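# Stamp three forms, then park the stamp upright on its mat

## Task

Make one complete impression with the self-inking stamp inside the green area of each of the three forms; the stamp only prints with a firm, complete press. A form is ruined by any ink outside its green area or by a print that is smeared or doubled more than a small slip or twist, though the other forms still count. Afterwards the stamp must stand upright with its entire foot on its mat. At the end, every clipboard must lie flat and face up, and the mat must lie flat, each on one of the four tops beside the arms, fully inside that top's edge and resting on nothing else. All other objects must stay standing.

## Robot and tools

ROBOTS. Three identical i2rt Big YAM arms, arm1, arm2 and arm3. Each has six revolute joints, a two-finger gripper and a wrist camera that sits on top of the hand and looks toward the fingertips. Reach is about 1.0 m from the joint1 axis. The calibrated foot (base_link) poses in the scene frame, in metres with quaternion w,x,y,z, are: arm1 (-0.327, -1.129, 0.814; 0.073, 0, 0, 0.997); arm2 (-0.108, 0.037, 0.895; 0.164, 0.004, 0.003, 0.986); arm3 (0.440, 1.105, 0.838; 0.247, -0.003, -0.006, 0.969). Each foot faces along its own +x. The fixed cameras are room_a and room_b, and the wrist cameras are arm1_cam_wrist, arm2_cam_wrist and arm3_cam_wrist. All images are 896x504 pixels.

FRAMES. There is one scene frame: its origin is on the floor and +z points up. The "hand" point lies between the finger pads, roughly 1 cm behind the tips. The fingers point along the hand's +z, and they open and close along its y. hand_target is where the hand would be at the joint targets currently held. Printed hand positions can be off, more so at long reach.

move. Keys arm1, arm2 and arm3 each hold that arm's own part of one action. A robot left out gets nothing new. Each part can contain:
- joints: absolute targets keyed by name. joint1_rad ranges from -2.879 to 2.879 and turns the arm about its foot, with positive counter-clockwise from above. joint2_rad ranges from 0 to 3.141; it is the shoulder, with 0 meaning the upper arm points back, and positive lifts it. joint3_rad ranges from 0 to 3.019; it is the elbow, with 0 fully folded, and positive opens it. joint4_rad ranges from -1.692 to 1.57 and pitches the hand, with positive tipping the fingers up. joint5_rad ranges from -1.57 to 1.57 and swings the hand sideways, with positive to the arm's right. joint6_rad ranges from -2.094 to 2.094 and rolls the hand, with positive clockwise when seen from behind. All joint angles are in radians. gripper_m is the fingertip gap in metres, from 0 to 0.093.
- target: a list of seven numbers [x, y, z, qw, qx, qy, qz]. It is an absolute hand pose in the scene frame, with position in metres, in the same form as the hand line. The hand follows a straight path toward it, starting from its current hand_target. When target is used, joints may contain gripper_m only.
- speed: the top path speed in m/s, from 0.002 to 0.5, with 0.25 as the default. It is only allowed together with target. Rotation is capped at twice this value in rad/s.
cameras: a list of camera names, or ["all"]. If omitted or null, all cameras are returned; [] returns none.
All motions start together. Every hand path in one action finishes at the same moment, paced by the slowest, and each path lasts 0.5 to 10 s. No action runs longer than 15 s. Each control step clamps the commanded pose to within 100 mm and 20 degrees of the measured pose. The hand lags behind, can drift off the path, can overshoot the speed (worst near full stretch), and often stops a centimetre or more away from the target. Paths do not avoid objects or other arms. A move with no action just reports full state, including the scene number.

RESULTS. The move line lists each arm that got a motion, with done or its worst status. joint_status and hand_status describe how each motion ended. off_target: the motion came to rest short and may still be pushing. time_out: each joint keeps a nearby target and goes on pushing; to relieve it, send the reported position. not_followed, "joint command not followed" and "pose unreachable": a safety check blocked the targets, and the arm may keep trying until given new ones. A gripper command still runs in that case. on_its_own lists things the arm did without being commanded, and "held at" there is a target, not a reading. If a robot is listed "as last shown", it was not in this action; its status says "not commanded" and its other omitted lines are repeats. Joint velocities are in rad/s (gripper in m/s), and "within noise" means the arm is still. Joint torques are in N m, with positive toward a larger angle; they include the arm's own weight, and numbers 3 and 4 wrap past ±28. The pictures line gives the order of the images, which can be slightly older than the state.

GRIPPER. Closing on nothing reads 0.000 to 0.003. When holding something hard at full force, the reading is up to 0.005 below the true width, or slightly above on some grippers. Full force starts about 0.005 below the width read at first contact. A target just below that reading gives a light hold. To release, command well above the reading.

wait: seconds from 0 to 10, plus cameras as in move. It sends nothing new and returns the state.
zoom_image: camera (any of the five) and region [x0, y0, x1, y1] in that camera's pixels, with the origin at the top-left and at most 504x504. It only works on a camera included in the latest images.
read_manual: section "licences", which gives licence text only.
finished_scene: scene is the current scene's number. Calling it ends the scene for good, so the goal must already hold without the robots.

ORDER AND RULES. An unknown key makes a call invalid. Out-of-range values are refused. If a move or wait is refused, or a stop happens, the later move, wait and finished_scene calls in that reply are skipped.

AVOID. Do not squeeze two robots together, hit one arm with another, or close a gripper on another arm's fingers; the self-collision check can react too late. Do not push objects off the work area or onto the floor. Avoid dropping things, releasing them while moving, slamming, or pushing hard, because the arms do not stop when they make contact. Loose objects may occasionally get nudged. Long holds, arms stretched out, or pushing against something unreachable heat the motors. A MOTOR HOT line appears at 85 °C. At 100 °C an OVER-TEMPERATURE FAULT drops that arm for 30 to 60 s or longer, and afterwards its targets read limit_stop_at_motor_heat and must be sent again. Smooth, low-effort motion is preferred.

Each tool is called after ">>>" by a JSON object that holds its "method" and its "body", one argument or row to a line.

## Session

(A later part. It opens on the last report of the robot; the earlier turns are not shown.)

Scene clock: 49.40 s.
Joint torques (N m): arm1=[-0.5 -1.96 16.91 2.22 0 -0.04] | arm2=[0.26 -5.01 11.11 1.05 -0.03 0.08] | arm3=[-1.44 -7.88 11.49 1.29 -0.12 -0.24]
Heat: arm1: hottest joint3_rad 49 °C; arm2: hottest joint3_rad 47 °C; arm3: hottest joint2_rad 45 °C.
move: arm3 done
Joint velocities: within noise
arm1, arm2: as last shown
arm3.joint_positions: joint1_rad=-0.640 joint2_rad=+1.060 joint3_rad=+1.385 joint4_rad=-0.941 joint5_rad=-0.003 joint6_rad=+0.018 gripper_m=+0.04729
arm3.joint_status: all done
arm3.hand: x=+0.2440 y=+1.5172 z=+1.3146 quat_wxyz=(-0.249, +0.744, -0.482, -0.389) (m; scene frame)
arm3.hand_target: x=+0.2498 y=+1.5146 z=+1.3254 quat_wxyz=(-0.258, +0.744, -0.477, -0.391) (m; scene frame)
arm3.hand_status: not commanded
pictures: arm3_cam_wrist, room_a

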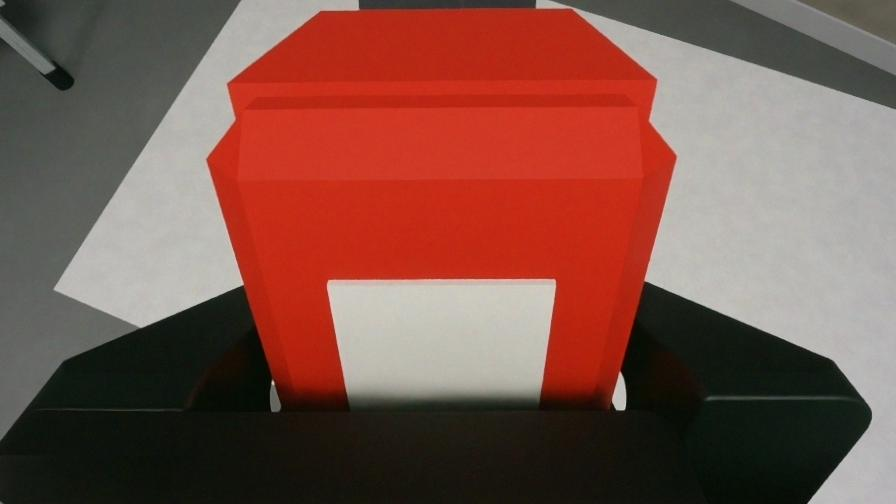

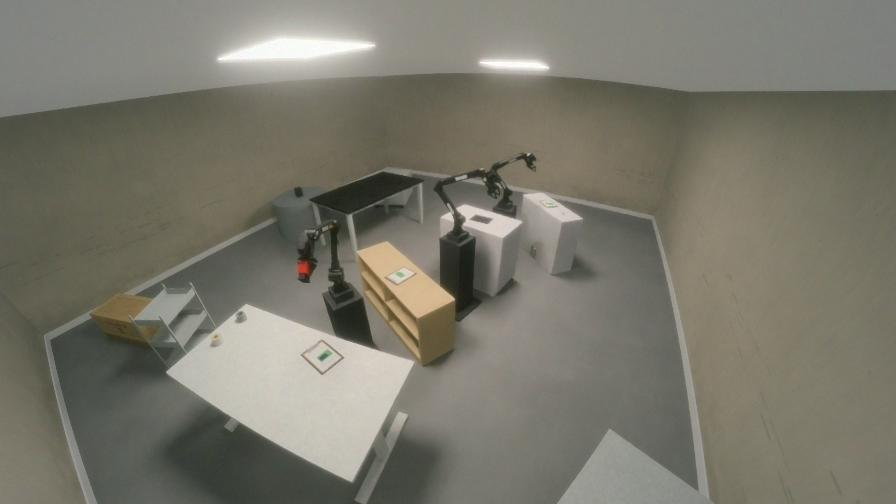

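>>> {"method": "move", "body": {
  "arm3": {"joints":{"joint1_rad":1.4,"joint2_rad":1.3,"joint3_rad":1.4,"joint4_rad":-0.95}},
  "arm2": {"joints":{"joint1_rad":1.2}},
  "cameras": ["arm3_cam_wrist","arm2_cam_wrist","room_a"]
}}

Scene clock: 51.73 s.
Joint torques (N m): arm1=[-0.44 -1.85 16.92 2.21 0 -0.04] | arm2=[0.56 -3.49 11.18 0.83 0.1 0.09] | arm3=[-0.21 -13.16 11.6 0.98 -0.03 -0.22]
Heat: arm1: hottest joint3_rad 49 °C; arm2: hottest joint3_rad 48 °C; arm3: hottest joint2_rad 45 °C.
move: arm2 done; arm3 done
Joint velocities: within noise
arm1: as last shown
arm2.joint_positions: joint1_rad=+1.190 joint2_rad=+0.903 joint3_rad=+1.308 joint4_rad=-1.228 joint5_rad=-0.011 joint6_rad=-0.018 gripper_m=+0.09398
arm2.joint_status: all done
arm2.hand: x=-0.3369 y=-0.2336 z=+1.3384 quat_wxyz=(+0.154, +0.840, +0.398, -0.336) (m; scene frame)
arm2.hand_target: x=-0.3315 y=-0.2327 z=+1.3576 quat_wxyz=(+0.163, +0.837, +0.393, -0.344) (m; scene frame)
arm2.hand_status: not commanded
arm3.joint_positions: joint1_rad=+1.398 joint2_rad=+1.316 joint3_rad=+1.385 joint4_rad=-0.939 joint5_rad=-0.005 joint6_rad=+0.007 gripper_m=+0.04724
arm3.joint_status: all done
arm3.hand: x=+0.1061 y=+0.6854 z=+1.1836 quat_wxyz=(+0.150, +0.849, +0.407, -0.302) (m; scene frame)
arm3.hand_target: x=+0.1085 y=+0.6873 z=+1.1987 quat_wxyz=(+0.152, +0.842, +0.413, -0.313) (m; scene frame)
arm3.hand_status: not commanded
pictures: arm2_cam_wrist, arm3_cam_wrist, room_a

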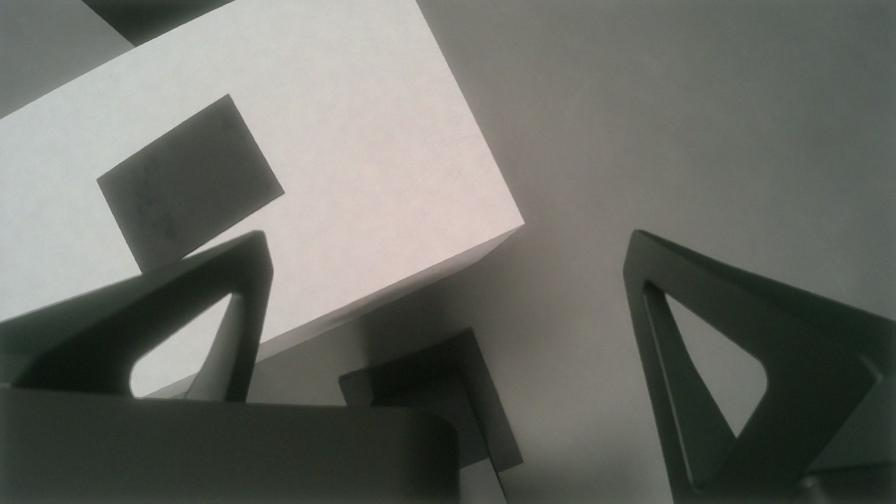

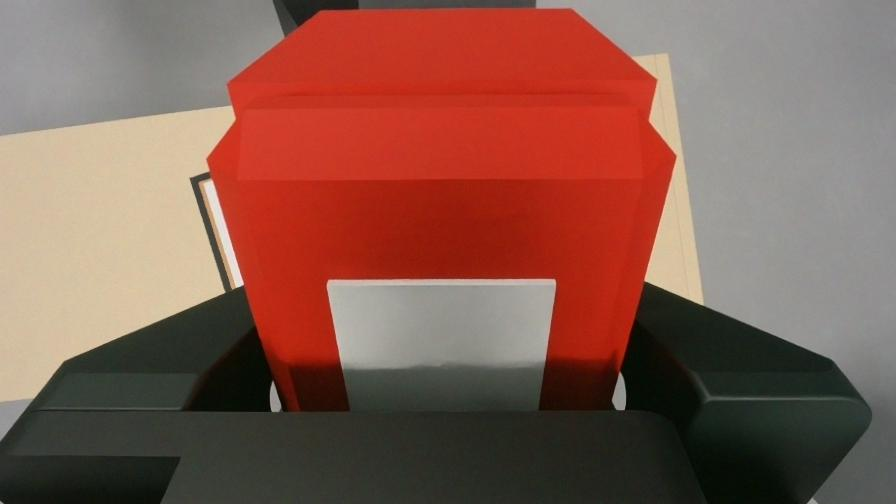

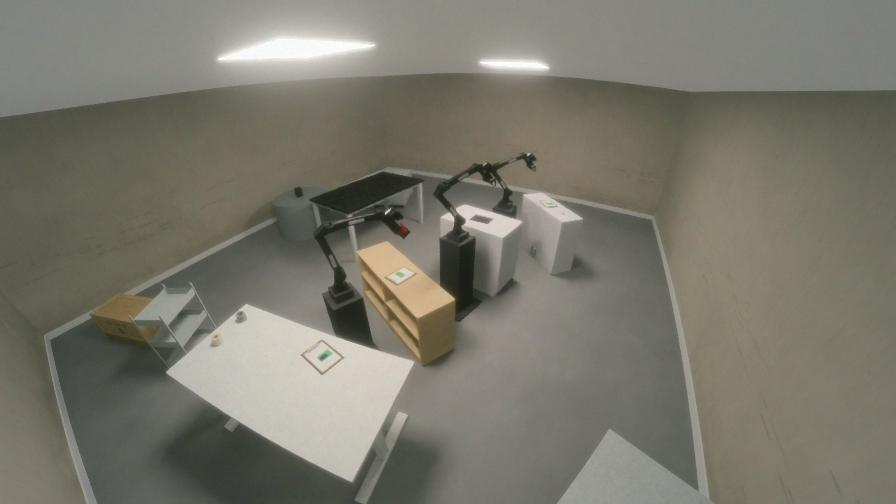

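>>> {"method": "move", "body": {
  "arm3": {"joints":{"joint1_rad":1.72,"joint2_rad":1.9,"joint3_rad":1.73,"joint4_rad":-1.35,"joint6_rad":-1.5}},
  "cameras": ["arm3_cam_wrist","room_a"]
}}

Scene clock: 53.90 s.
Joint torques (N m): arm1=[-0.44 -1.96 16.94 2.21 0 -0.04] | arm2=[1.55 -4.48 11 0.91 0.05 0.09] | arm3=[-0.79 -20.48 13.86 -0.7 -0.12 -0.28]
Heat: arm1: hottest joint3_rad 49 °C; arm2: hottest joint3_rad 48 °C; arm3: hottest joint2_rad 45 °C.
move: arm3 done
Joint velocities: within noise
arm1, arm2: as last shown
arm3.joint_positions: joint1_rad=+1.725 joint2_rad=+1.911 joint3_rad=+1.665 joint4_rad=-1.338 joint5_rad=+0.006 joint6_rad=-1.467 gripper_m=+0.04719
arm3.joint_status: all done
arm3.hand: x=+0.2411 y=+0.5591 z=+0.9576 quat_wxyz=(+0.001, +0.223, +0.975, +0.012) (m; scene frame)
arm3.hand_target: x=+0.2319 y=+0.5430 z=+0.9879 quat_wxyz=(-0.003, +0.215, +0.977, -0.019) (m; scene frame)
arm3.hand_status: not commanded
pictures: arm3_cam_wrist, room_a

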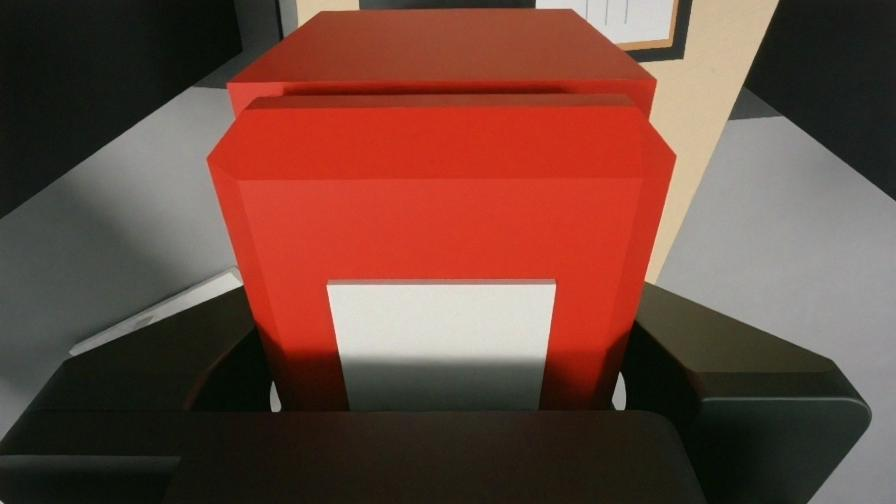

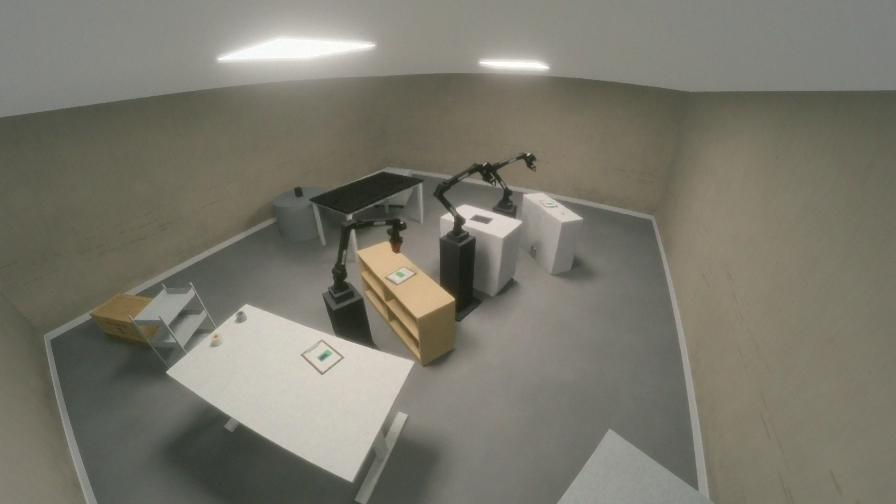

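>>> {"method": "move", "body": {
  "arm3": {"target":[0.235,0.485,0.79,-0.003,0.175,0.985,-0.02],"speed":0.2},
  "cameras": ["arm3_cam_wrist","room_a","room_b"]
}}

>>> {"method": "zoom_image", "body": {
  "camera": "room_a",
  "region": [350, 230, 450, 310]
}}

Scene clock: 56.27 s.
Joint torques (N m): arm1=[-0.38 -1.96 16.94 2.22 -0.01 -0.04] | arm2=[0.73 -4.6 11.07 0.8 0.06 0.1] | arm3=[0.21 -22.24 11.41 0.23 -0.15 -0.26]
Heat: arm1: hottest joint3_rad 49 °C; arm2: hottest joint3_rad 49 °C; arm3: hottest joint2_rad 45 °C.
move: arm3 off_target
Joint velocities: within noise
arm1, arm2: as last shown
arm3.joint_positions: joint1_rad=+1.744 joint2_rad=+2.224 joint3_rad=+1.665 joint4_rad=-1.024 joint5_rad=+0.006 joint6_rad=-1.515 gripper_m=+0.04719
arm3.joint_status: not commanded
arm3.hand: x=+0.2377 y=+0.5123 z=+0.7727 quat_wxyz=(+0.001, +0.190, +0.982, +0.011) (m; scene frame)
arm3.hand_target: x=+0.2355 y=+0.4861 z=+0.7909 quat_wxyz=(-0.003, +0.175, +0.984, -0.021) (m; scene frame)
arm3.hand_status: off_target (0.032 m and 4.0 deg from the pose sent, 0.183 m and 6.7 deg at the start)
pictures: arm3_cam_wrist, room_a, room_b

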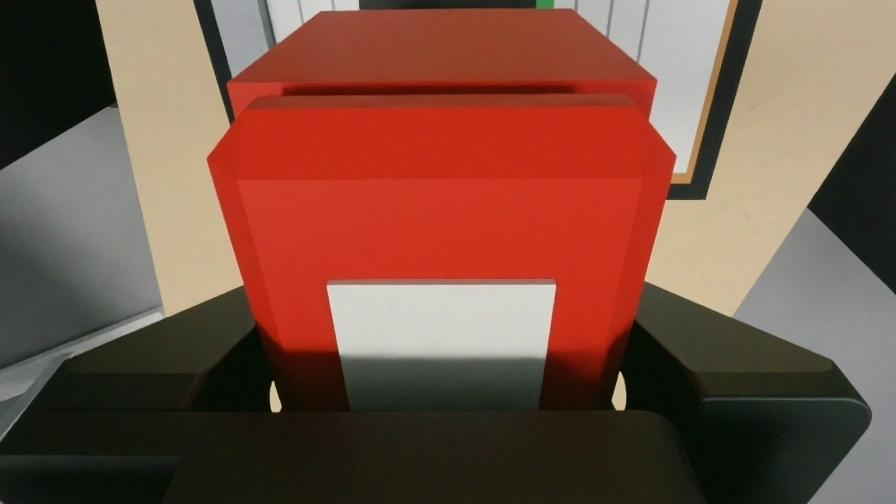

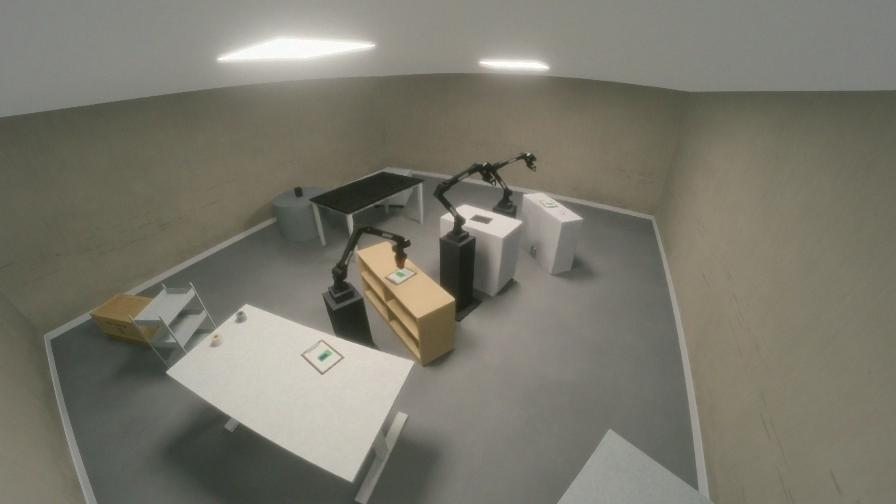

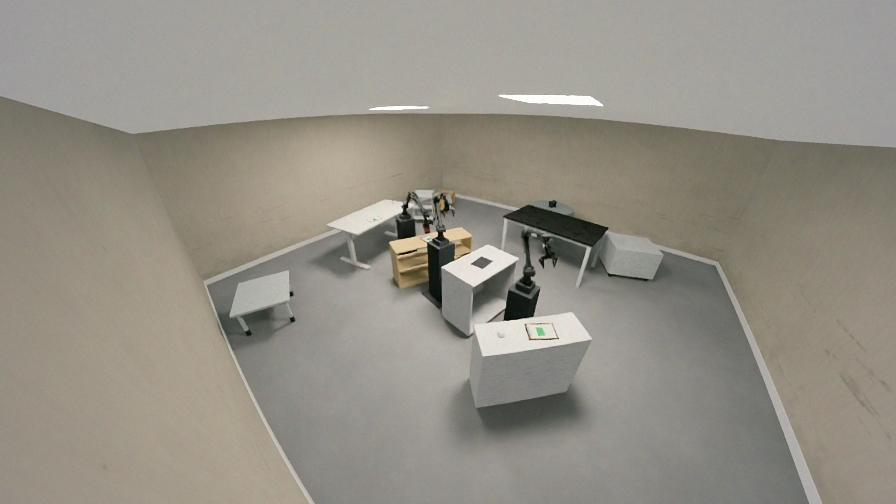

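Scaled by 5.040 from the camera's 896x504 image, which has a finer 1280x720 frame.

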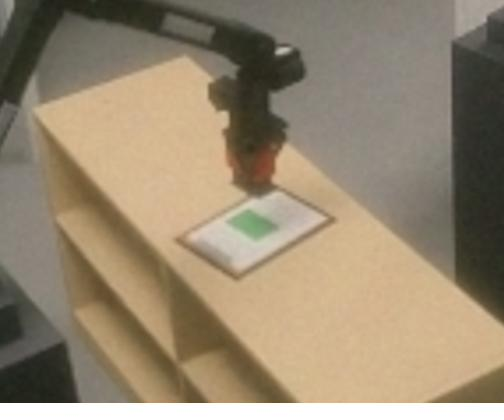

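>>> {"method": "zoom_image", "body": {
  "camera": "arm3_cam_wrist",
  "region": [430, 0, 790, 220]
}}

>>> {"method": "zoom_image", "body": {
  "camera": "room_a",
  "region": [380, 255, 424, 295]
}}

Scaled by 1.400 from the camera's 896x504 image, which has a finer 1280x720 frame.

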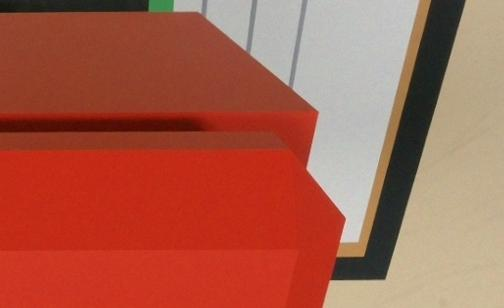

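Scaled by 11.455 from the camera's 896x504 image, which has a finer 1280x720 frame.

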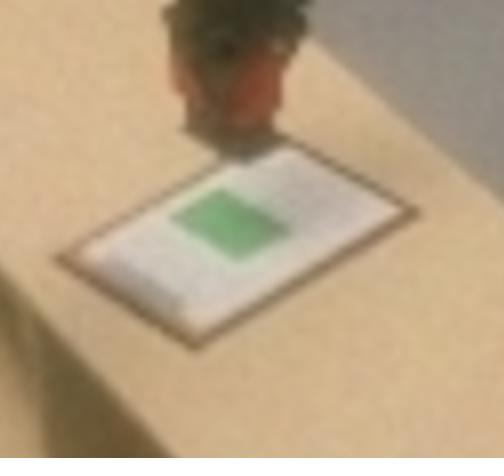

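>>> {"method": "move", "body": {
  "arm3": {"joints":{"joint1_rad":1.722,"joint2_rad":2.30,"joint3_rad":1.737,"joint4_rad":-0.945}},
  "cameras": ["arm3_cam_wrist","room_a"]
}}

>>> {"method": "zoom_image", "body": {
  "camera": "room_a",
  "region": [380, 255, 424, 295]
}}

>>> {"method": "zoom_image", "body": {
  "camera": "arm3_cam_wrist",
  "region": [200, 0, 700, 120]
}}

Scene clock: 58.33 s.
Joint torques (N m): arm1=[-0.44 -2.02 16.92 2.22 0 -0.04] | arm2=[1.08 -4.13 11.1 0.88 0.05 0.07] | arm3=[-1.08 -22.71 11.12 0.42 -0.18 -0.23]
Heat: arm1: hottest joint3_rad 50 °C; arm2: hottest joint3_rad 49 °C; arm3: hottest joint2_rad 45 °C.
move: arm3 done
Joint velocities: within noise
arm1.joint_positions: joint1_rad=+0.790 joint2_rad=+0.898 joint3_rad=+1.251 joint4_rad=-1.226 joint5_rad=+0.003 joint6_rad=-0.009 gripper_m=+0.09397
arm1.joint_status: not commanded
arm1.hand: x=-0.6123 y=-1.3410 z=+1.2266 quat_wxyz=(+0.106, +0.890, +0.301, -0.325) (m; scene frame)
arm1.hand_target: x=-0.6159 y=-1.3485 z=+1.2555 quat_wxyz=(+0.120, +0.878, +0.297, -0.356) (m; scene frame)
arm1.hand_status: not commanded
arm2: as last shown
arm3.joint_positions: joint1_rad=+1.730 joint2_rad=+2.298 joint3_rad=+1.688 joint4_rad=-0.958 joint5_rad=+0.006 joint6_rad=-1.515 gripper_m=+0.04719
arm3.joint_status: all done
arm3.hand: x=+0.2265 y=+0.5053 z=+0.7338 quat_wxyz=(+0.000, +0.197, +0.980, +0.005) (m; scene frame)
arm3.hand_target: x=+0.2128 y=+0.4833 z=+0.7486 quat_wxyz=(-0.004, +0.191, +0.981, -0.025) (m; scene frame)
arm3.hand_status: not commanded
pictures: arm3_cam_wrist, room_a

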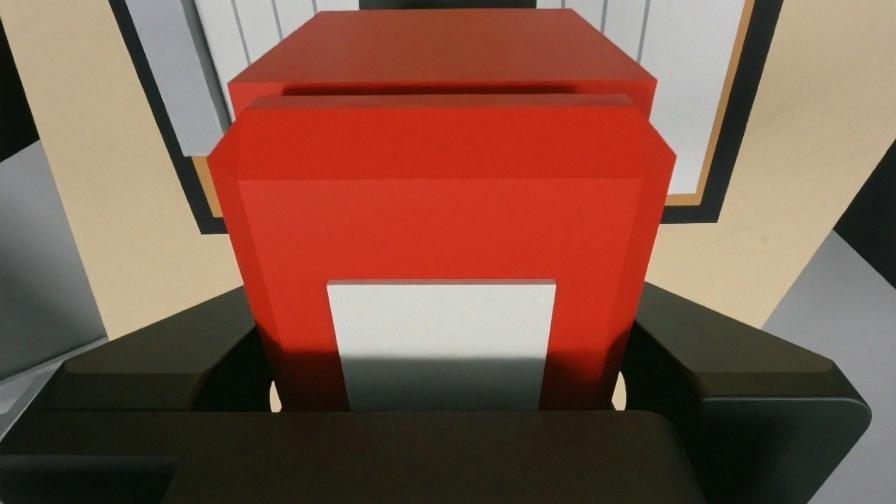

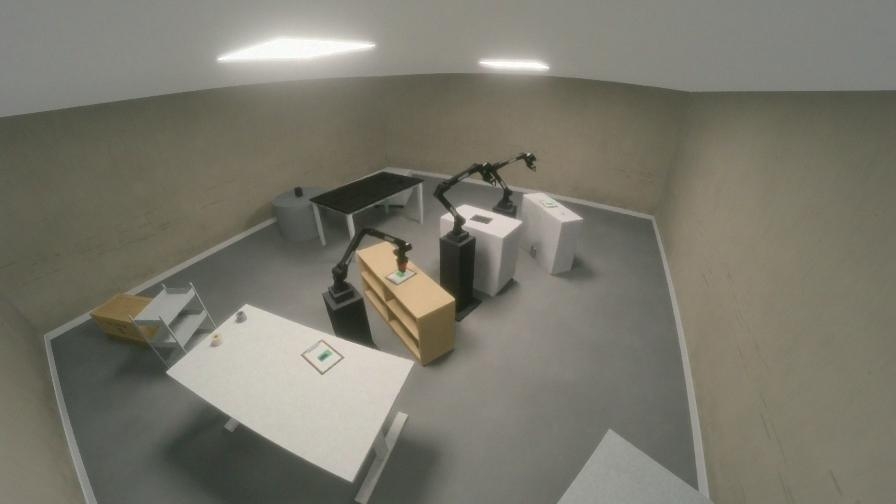

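Scaled by 11.455 from the camera's 896x504 image, which has a finer 1280x720 frame.

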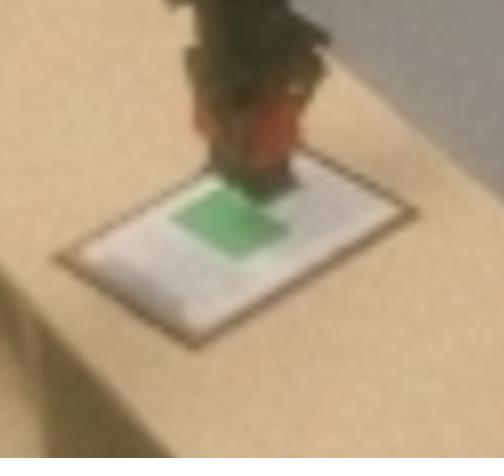

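Scaled by 1.008 from the camera's 896x504 image, which has a finer 1280x720 frame.

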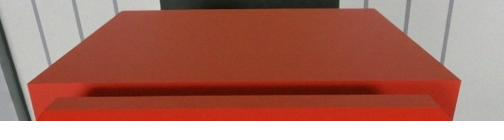

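>>> {"method": "move", "body": {
  "arm3": {"joints":{"joint2_rad":2.345,"joint3_rad":1.735,"joint4_rad":-0.895}},
  "cameras": ["arm3_cam_wrist","room_a"]
}}

>>> {"method": "zoom_image", "body": {
  "camera": "room_a",
  "region": [380, 255, 424, 295]
}}

>>> {"method": "zoom_image", "body": {
  "camera": "arm3_cam_wrist",
  "region": [200, 0, 700, 120]
}}

Scene clock: 60.50 s.
Joint torques (N m): arm1=[-0.5 -1.96 16.91 2.19 0 -0.04] | arm2=[1.49 -4.01 11.02 1.1 0.08 0.02] | arm3=[-1.08 -21.71 10.73 0.49 -0.16 -0.25]
Heat: arm1: hottest joint3_rad 50 °C; arm2: hottest joint3_rad 50 °C; arm3: hottest joint2_rad 45 °C.
move: arm3 done
Joint velocities: within noise
arm1, arm2: as last shown
arm3.joint_positions: joint1_rad=+1.730 joint2_rad=+2.337 joint3_rad=+1.688 joint4_rad=-0.908 joint5_rad=+0.006 joint6_rad=-1.515 gripper_m=+0.04719
arm3.joint_status: all done
arm3.hand: x=+0.2258 y=+0.5029 z=+0.7099 quat_wxyz=(+0.000, +0.197, +0.980, +0.000) (m; scene frame)
arm3.hand_target: x=+0.2126 y=+0.4824 z=+0.7198 quat_wxyz=(-0.005, +0.191, +0.981, -0.026) (m; scene frame)
arm3.hand_status: not commanded
pictures: arm3_cam_wrist, room_a

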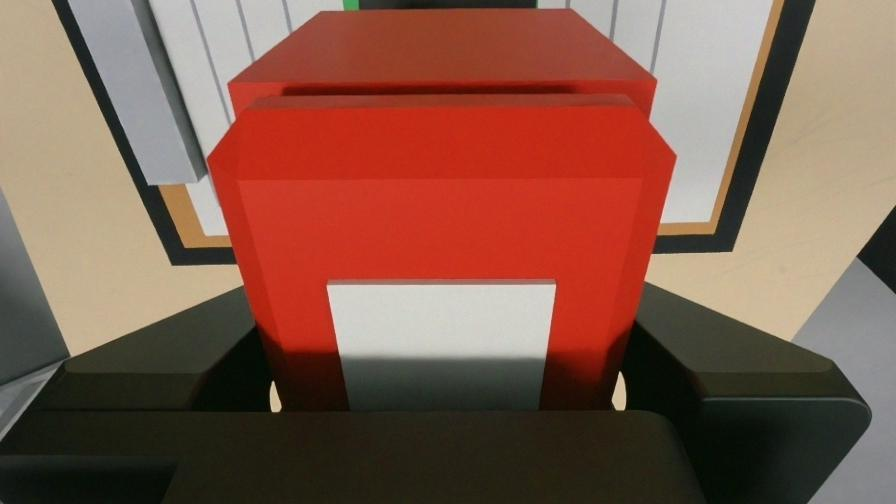

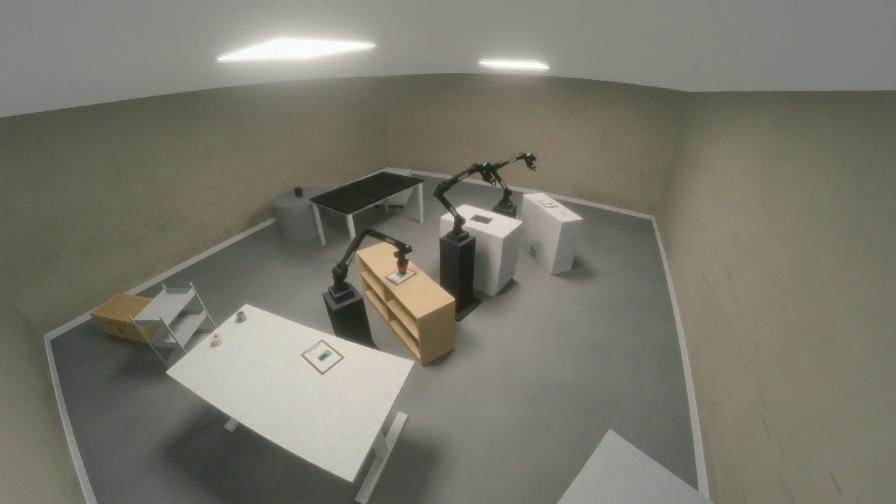

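Scaled by 11.455 from the camera's 896x504 image, which has a finer 1280x720 frame.

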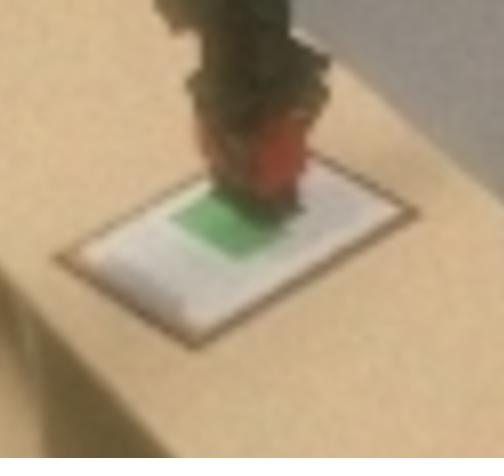

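Scaled by 1.008 from the camera's 896x504 image, which has a finer 1280x720 frame.

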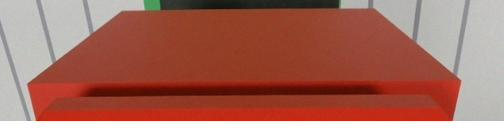

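>>> {"method": "move", "body": {
  "arm3": {"joints":{"joint1_rad":1.79,"joint6_rad":-1.48}},
  "cameras": ["arm3_cam_wrist","room_a"]
}}

>>> {"method": "zoom_image", "body": {
  "camera": "room_a",
  "region": [380, 255, 424, 295]
}}

Scene clock: 62.30 s.
Joint torques (N m): arm1=[-0.44 -1.9 16.94 2.21 0 -0.04] | arm2=[0.97 -4.54 11 1.06 -0.01 0.04] | arm3=[-0.26 -21.77 10.71 0.42 -0.17 0.11]
Heat: arm1: hottest joint3_rad 50 °C; arm2: hottest joint3_rad 50 °C; arm3: hottest joint2_rad 46 °C.
move: arm3 done
Joint velocities: within noise
arm1, arm2: as last shown
arm3.joint_positions: joint1_rad=+1.795 joint2_rad=+2.337 joint3_rad=+1.688 joint4_rad=-0.908 joint5_rad=+0.006 joint6_rad=-1.512 gripper_m=+0.04718
arm3.joint_status: all done
arm3.hand: x=+0.2654 y=+0.4903 z=+0.7101 quat_wxyz=(+0.000, +0.167, +0.986, +0.000) (m; scene frame)
arm3.hand_target: x=+0.2554 y=+0.4684 z=+0.7200 quat_wxyz=(-0.003, +0.179, +0.983, -0.027) (m; scene frame)
arm3.hand_status: not commanded
pictures: arm3_cam_wrist, room_a

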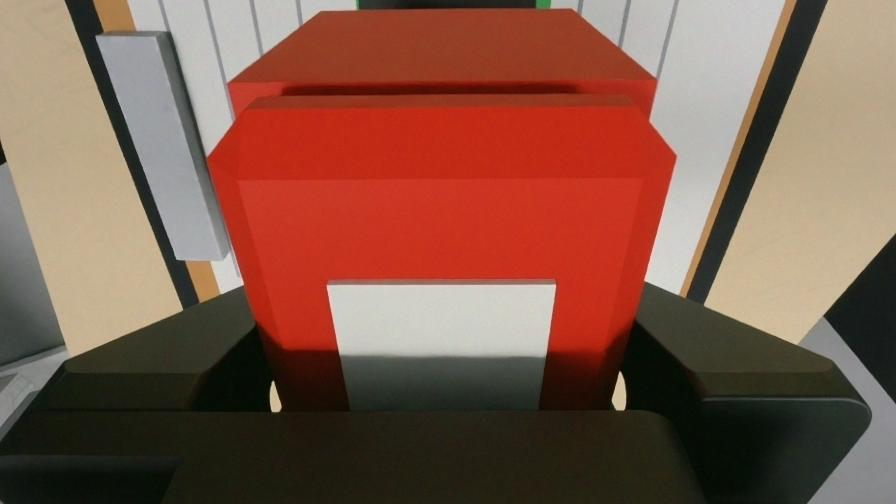

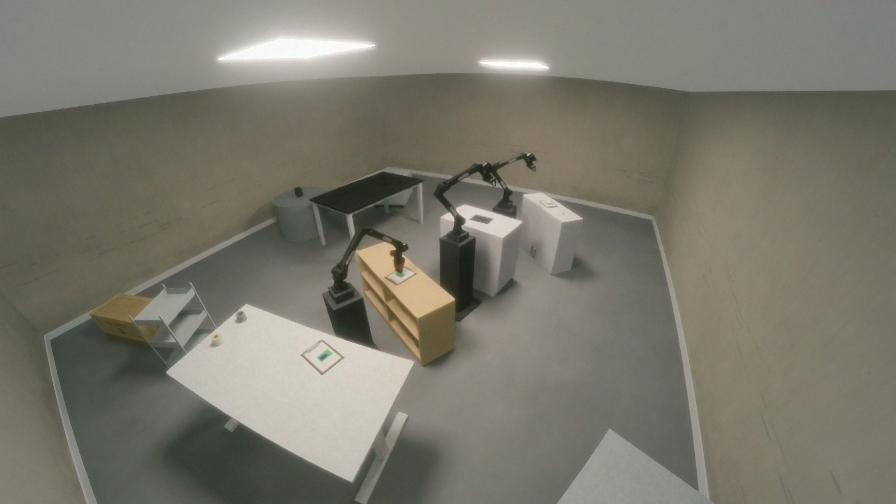

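Scaled by 11.455 from the camera's 896x504 image, which has a finer 1280x720 frame.

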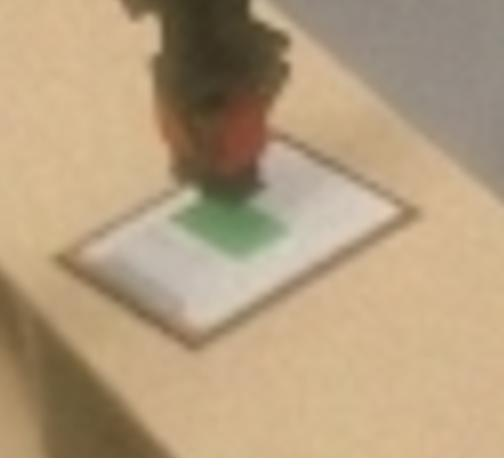

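>>> {"method": "move", "body": {
  "arm3": {"joints":{"joint1_rad":1.77,"joint2_rad":2.391,"joint3_rad":1.736,"joint4_rad":-0.85}},
  "cameras": ["arm3_cam_wrist","room_a"]
}}

>>> {"method": "zoom_image", "body": {
  "camera": "room_a",
  "region": [380, 255, 424, 295]
}}

Scene clock: 63.70 s.
Joint torques (N m): arm1=[-0.56 -1.9 16.92 2.21 0 -0.03] | arm2=[0.91 -4.78 10.97 0.57 0.09 0.09] | arm3=[-1.08 -22.01 10.61 0.42 -0.15 0.11]
Heat: arm1: hottest joint3_rad 50 °C; arm2: hottest joint3_rad 50 °C; arm3: hottest joint2_rad 46 °C.
move: arm3 done
Joint velocities: within noise
arm1, arm2: as last shown
arm3.joint_positions: joint1_rad=+1.778 joint2_rad=+2.385 joint3_rad=+1.688 joint4_rad=-0.862 joint5_rad=+0.006 joint6_rad=-1.512 gripper_m=+0.04718
arm3.joint_status: all done
arm3.hand: x=+0.2555 y=+0.4951 z=+0.6805 quat_wxyz=(+0.000, +0.175, +0.985, +0.001) (m; scene frame)
arm3.hand_target: x=+0.2432 y=+0.4725 z=+0.6916 quat_wxyz=(-0.003, +0.189, +0.982, -0.027) (m; scene frame)
arm3.hand_status: not commanded
pictures: arm3_cam_wrist, room_a

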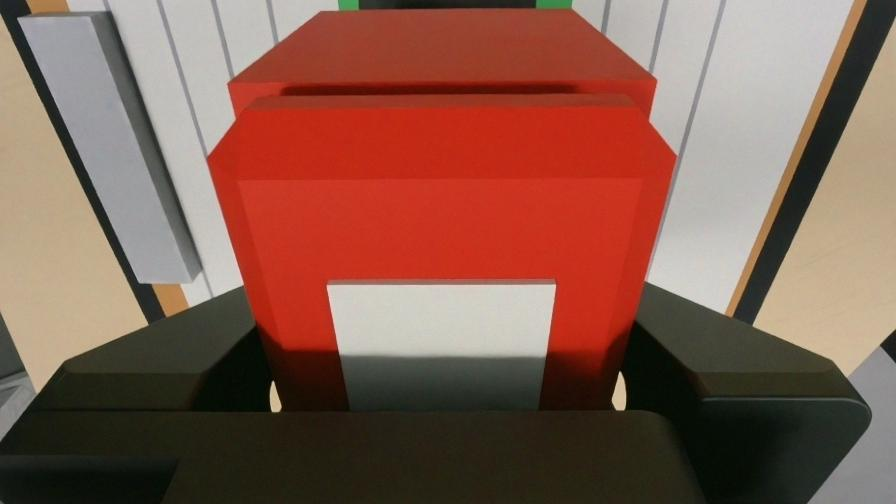

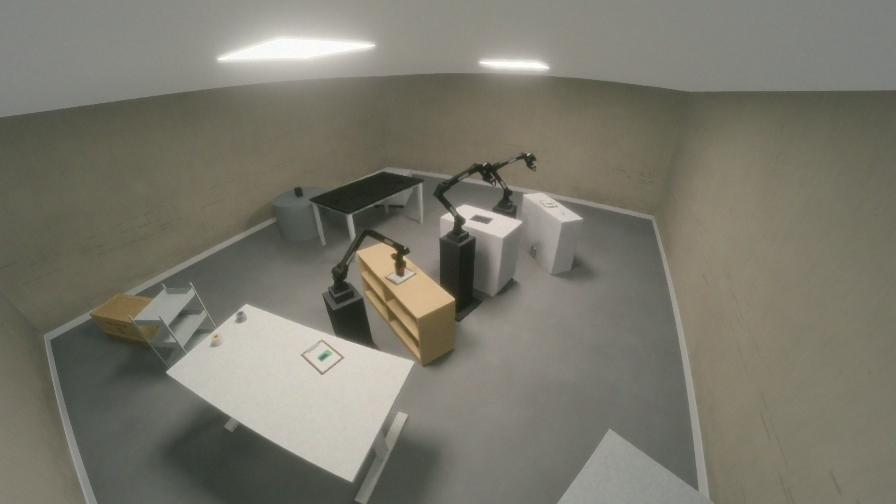

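Scaled by 11.455 from the camera's 896x504 image, which has a finer 1280x720 frame.

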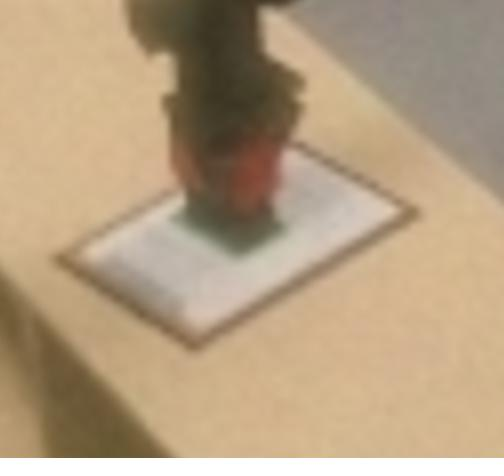

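>>> {"method": "move", "body": {
  "arm3": {"joints":{"joint2_rad":2.43,"joint3_rad":1.73,"joint4_rad":-0.815}},
  "cameras": ["arm3_cam_wrist"]
}}

>>> {"method": "move", "body": {
  "arm3": {"joints":{"joint2_rad":2.54,"joint3_rad":1.69,"joint4_rad":-0.785}},
  "cameras": ["arm3_cam_wrist"]
}}

Scene clock: 64.70 s.
Joint torques (N m): arm1=[-0.44 -1.9 16.9 2.18 0 -0.04] | arm2=[0.67 -5.01 11.14 1.01 0.06 0.06] | arm3=[-0.67 -20.19 9.91 0.59 -0.17 0.1]
Heat: arm1: hottest joint3_rad 50 °C; arm2: hottest joint3_rad 51 °C; arm3: hottest joint2_rad 46 °C.
move: arm3 done
Joint velocities: within noise
arm1, arm2: as last shown
arm3.joint_positions: joint1_rad=+1.776 joint2_rad=+2.399 joint3_rad=+1.689 joint4_rad=-0.832 joint5_rad=+0.000 joint6_rad=-1.512 gripper_m=+0.04718
arm3.joint_status: all done
arm3.hand: x=+0.2540 y=+0.4914 z=+0.6721 quat_wxyz=(+0.002, +0.176, +0.984, -0.008) (m; scene frame)
arm3.hand_target: x=+0.2460 y=+0.4778 z=+0.6654 quat_wxyz=(+0.001, +0.189, +0.982, -0.022) (m; scene frame)
arm3.hand_status: not commanded
pictures: arm3_cam_wrist

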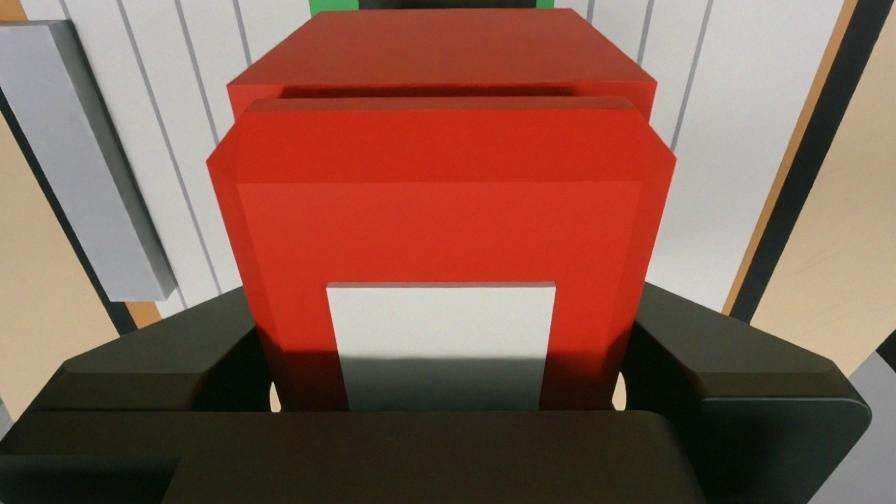

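Scene clock: 65.60 s.
Joint torques (N m): arm1=[-0.38 -1.96 16.92 2.21 0 -0.04] | arm2=[0.56 -3.84 10.99 1.02 0.06 0.08] | arm3=[-0.62 -16.09 6.2 0.23 -0.13 0.11]
Heat: arm1: hottest joint3_rad 50 °C; arm2: hottest joint3_rad 51 °C; arm3: hottest joint2_rad 46 °C.
move: arm3 done
Joint velocities: within noise
arm1: as last shown
arm2.joint_positions: joint1_rad=+1.190 joint2_rad=+0.903 joint3_rad=+1.308 joint4_rad=-1.228 joint5_rad=-0.011 joint6_rad=-0.018 gripper_m=+0.09398
arm2.joint_status: not commanded
arm2.hand: x=-0.3369 y=-0.2336 z=+1.3384 quat_wxyz=(+0.154, +0.840, +0.398, -0.336) (m; scene frame)
arm2.hand_target: x=-0.3315 y=-0.2327 z=+1.3576 quat_wxyz=(+0.163, +0.837, +0.393, -0.344) (m; scene frame)
arm2.hand_status: not commanded
arm3.joint_positions: joint1_rad=+1.773 joint2_rad=+2.447 joint3_rad=+1.693 joint4_rad=-0.790 joint5_rad=-0.006 joint6_rad=-1.512 gripper_m=+0.04718
arm3.joint_status: all done
arm3.hand: x=+0.2543 y=+0.4939 z=+0.6441 quat_wxyz=(+0.005, +0.177, +0.984, -0.008) (m; scene frame)
arm3.hand_target: x=+0.2622 y=+0.5257 z=+0.5876 quat_wxyz=(+0.009, +0.188, +0.981, +0.037) (m; scene frame)
arm3.hand_status: not commanded
pictures: arm3_cam_wrist

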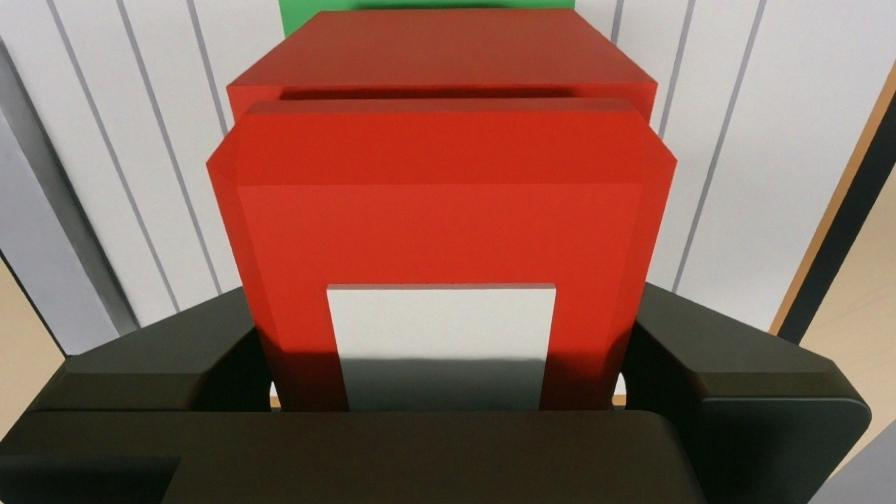

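>>> {"method": "move", "body": {
  "arm3": {"joints":{"joint2_rad":2.70,"joint3_rad":1.63,"joint4_rad":-0.77}},
  "cameras": ["arm3_cam_wrist"]
}}

Scene clock: 67.63 s.
Joint torques (N m): arm1=[-0.44 -1.96 16.91 2.22 0 -0.04] | arm2=[0.44 -4.84 10.97 0.85 0.03 0.08] | arm3=[-0.73 -5.19 1.37 0.73 -0.13 0.1]
Heat: arm1: hottest joint3_rad 50 °C; arm2: hottest joint3_rad 51 °C; arm3: hottest joint2_rad 46 °C.
move: arm3 time_out
Joint velocities: within noise
arm1, arm2: as last shown
arm3.joint_positions: joint1_rad=+1.773 joint2_rad=+2.460 joint3_rad=+1.693 joint4_rad=-0.790 joint5_rad=-0.008 joint6_rad=-1.512 gripper_m=+0.04718
arm3.joint_status: joint2_rad time_out (moved +0.013 of +0.253); the others done
arm3.on_its_own: joint2_rad reads +2.460 and still pushes toward +2.700 since a time_out
arm3.hand: x=+0.2558 y=+0.4980 z=+0.6359 quat_wxyz=(+0.007, +0.177, +0.984, -0.001) (m; scene frame)
arm3.hand_target: x=+0.2924 y=+0.6208 z=+0.4913 quat_wxyz=(+0.022, +0.187, +0.972, +0.140) (m; scene frame)
arm3.hand_status: not commanded
pictures: arm3_cam_wrist

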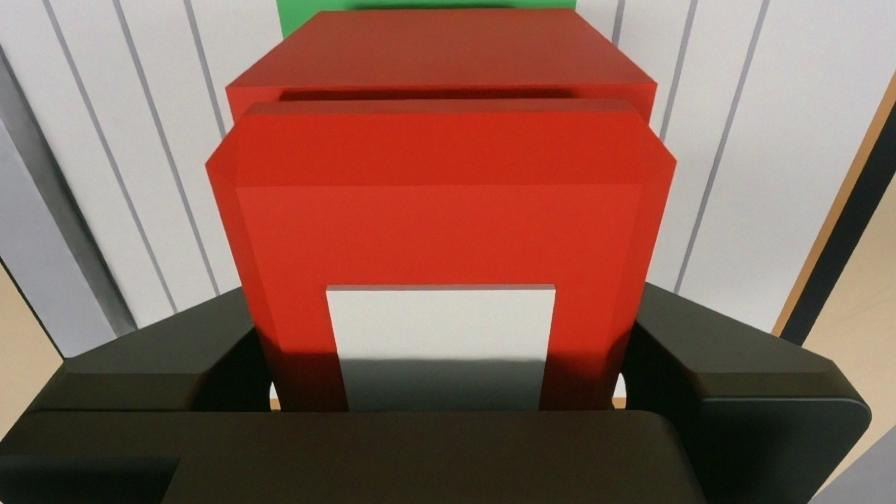

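>>> {"method": "move", "body": {
  "arm3": {"joints":{"joint2_rad":2.48,"joint3_rad":1.71,"joint4_rad":-0.80}},
  "cameras": []
}}

>>> {"method": "move", "body": {
  "arm3": {"joints":{"joint2_rad":2.38,"joint3_rad":1.735,"joint4_rad":-0.86}},
  "cameras": []
}}

>>> {"method": "move", "body": {
  "arm3": {"joints":{"joint2_rad":2.22,"joint3_rad":1.75,"joint4_rad":-1.05}},
  "cameras": ["arm3_cam_wrist","room_a"]
}}

>>> {"method": "zoom_image", "body": {
  "camera": "room_a",
  "region": [380, 255, 424, 295]
}}

Scene clock: 68.80 s.
Joint torques (N m): arm1=[-0.44 -1.96 16.91 2.22 0 -0.04] | arm2=[0.97 -4.37 11.18 0.88 0.02 0.11] | arm3=[-0.67 -19.96 7.02 0.36 -0.14 0.11]
Heat: arm1: hottest joint3_rad 50 °C; arm2: hottest joint3_rad 51 °C; arm3: hottest joint2_rad 46 °C.
move: arm3 done
Joint velocities: within noise
arm1, arm2: as last shown
arm3.joint_positions: joint1_rad=+1.773 joint2_rad=+2.439 joint3_rad=+1.702 joint4_rad=-0.809 joint5_rad=-0.006 joint6_rad=-1.512 gripper_m=+0.04718
arm3.joint_status: all done
arm3.hand: x=+0.2534 y=+0.4913 z=+0.6514 quat_wxyz=(+0.005, +0.177, +0.984, -0.007) (m; scene frame)
arm3.hand_target: x=+0.2535 y=+0.4986 z=+0.6286 quat_wxyz=(+0.006, +0.189, +0.982, +0.004) (m; scene frame)
arm3.hand_status: not commanded
pictures: none
No camera images: "cameras" was empty.

Scene clock: 69.60 s.
Joint torques (N m): arm1=[-0.44 -1.9 16.92 2.19 0 -0.05] | arm2=[0.91 -4.07 11.14 0.7 0.07 0.06] | arm3=[-0.97 -23.24 9.44 -0.59 -0.16 0.11]
Heat: arm1: hottest joint3_rad 51 °C; arm2: hottest joint3_rad 51 °C; arm3: hottest joint2_rad 46 °C.
move: arm3 done
Joint velocities: within noise
arm1.joint_positions: joint1_rad=+0.790 joint2_rad=+0.898 joint3_rad=+1.251 joint4_rad=-1.226 joint5_rad=+0.003 joint6_rad=-0.009 gripper_m=+0.09397
arm1.joint_status: not commanded
arm1.hand: x=-0.6123 y=-1.3410 z=+1.2266 quat_wxyz=(+0.106, +0.890, +0.301, -0.325) (m; scene frame)
arm1.hand_target: x=-0.6159 y=-1.3485 z=+1.2555 quat_wxyz=(+0.120, +0.878, +0.297, -0.356) (m; scene frame)
arm1.hand_status: not commanded
arm2: as last shown
arm3.joint_positions: joint1_rad=+1.773 joint2_rad=+2.387 joint3_rad=+1.702 joint4_rad=-0.849 joint5_rad=+0.006 joint6_rad=-1.510 gripper_m=+0.04718
arm3.joint_status: all done
arm3.hand: x=+0.2495 y=+0.4863 z=+0.6837 quat_wxyz=(-0.002, +0.178, +0.984, -0.013) (m; scene frame)
arm3.hand_target: x=+0.2430 y=+0.4723 z=+0.6982 quat_wxyz=(-0.003, +0.189, +0.982, -0.027) (m; scene frame)
arm3.hand_status: not commanded
pictures: none
No camera images: "cameras" was empty.

Scene clock: 70.93 s.
Joint torques (N m): arm1=[-0.5 -1.9 16.91 2.21 0 -0.04] | arm2=[0.73 -4.72 11.03 1.02 0.03 0.05] | arm3=[-0.73 -21.3 11 -0.65 -0.18 0.11]
Heat: arm1: hottest joint3_rad 51 °C; arm2: hottest joint3_rad 52 °C; arm3: hottest joint2_rad 46 °C.
move: arm3 done
Joint velocities: within noise
arm1, arm2: as last shown
arm3.joint_positions: joint1_rad=+1.773 joint2_rad=+2.208 joint3_rad=+1.711 joint4_rad=-1.037 joint5_rad=+0.006 joint6_rad=-1.510 gripper_m=+0.04718
arm3.joint_status: all done
arm3.hand: x=+0.2494 y=+0.4880 z=+0.7971 quat_wxyz=(-0.002, +0.178, +0.984, -0.012) (m; scene frame)
arm3.hand_target: x=+0.2440 y=+0.4774 z=+0.8032 quat_wxyz=(-0.002, +0.189, +0.982, -0.019) (m; scene frame)
arm3.hand_status: not commanded
pictures: arm3_cam_wrist, room_a

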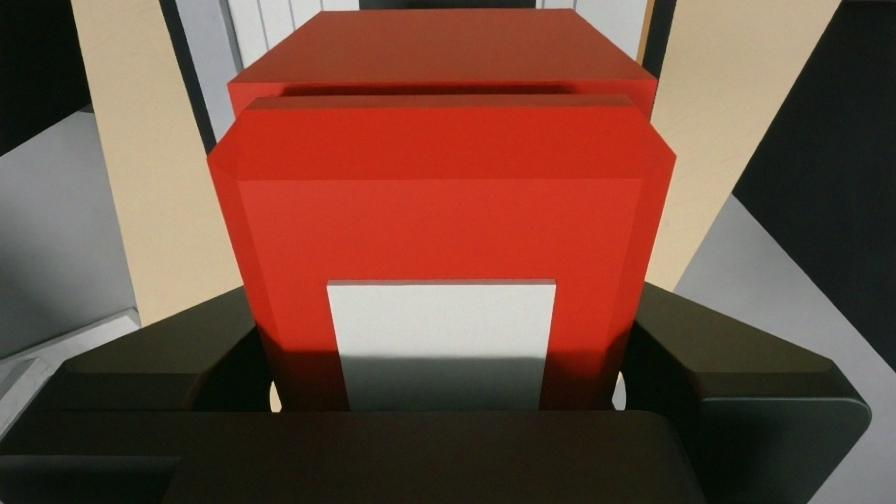

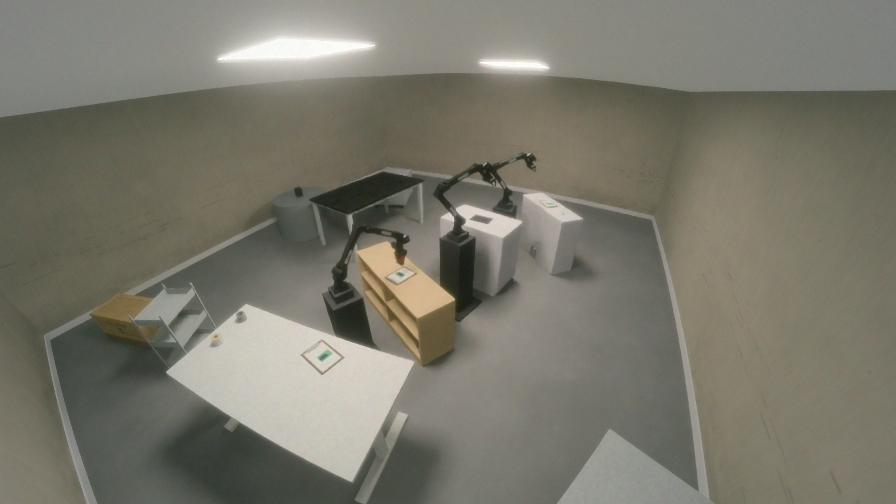

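Scaled by 11.455 from the camera's 896x504 image, which has a finer 1280x720 frame.

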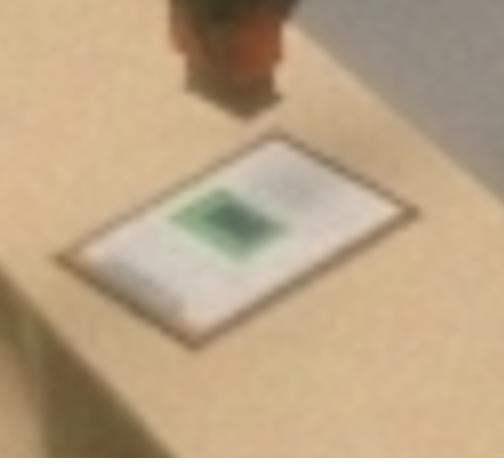

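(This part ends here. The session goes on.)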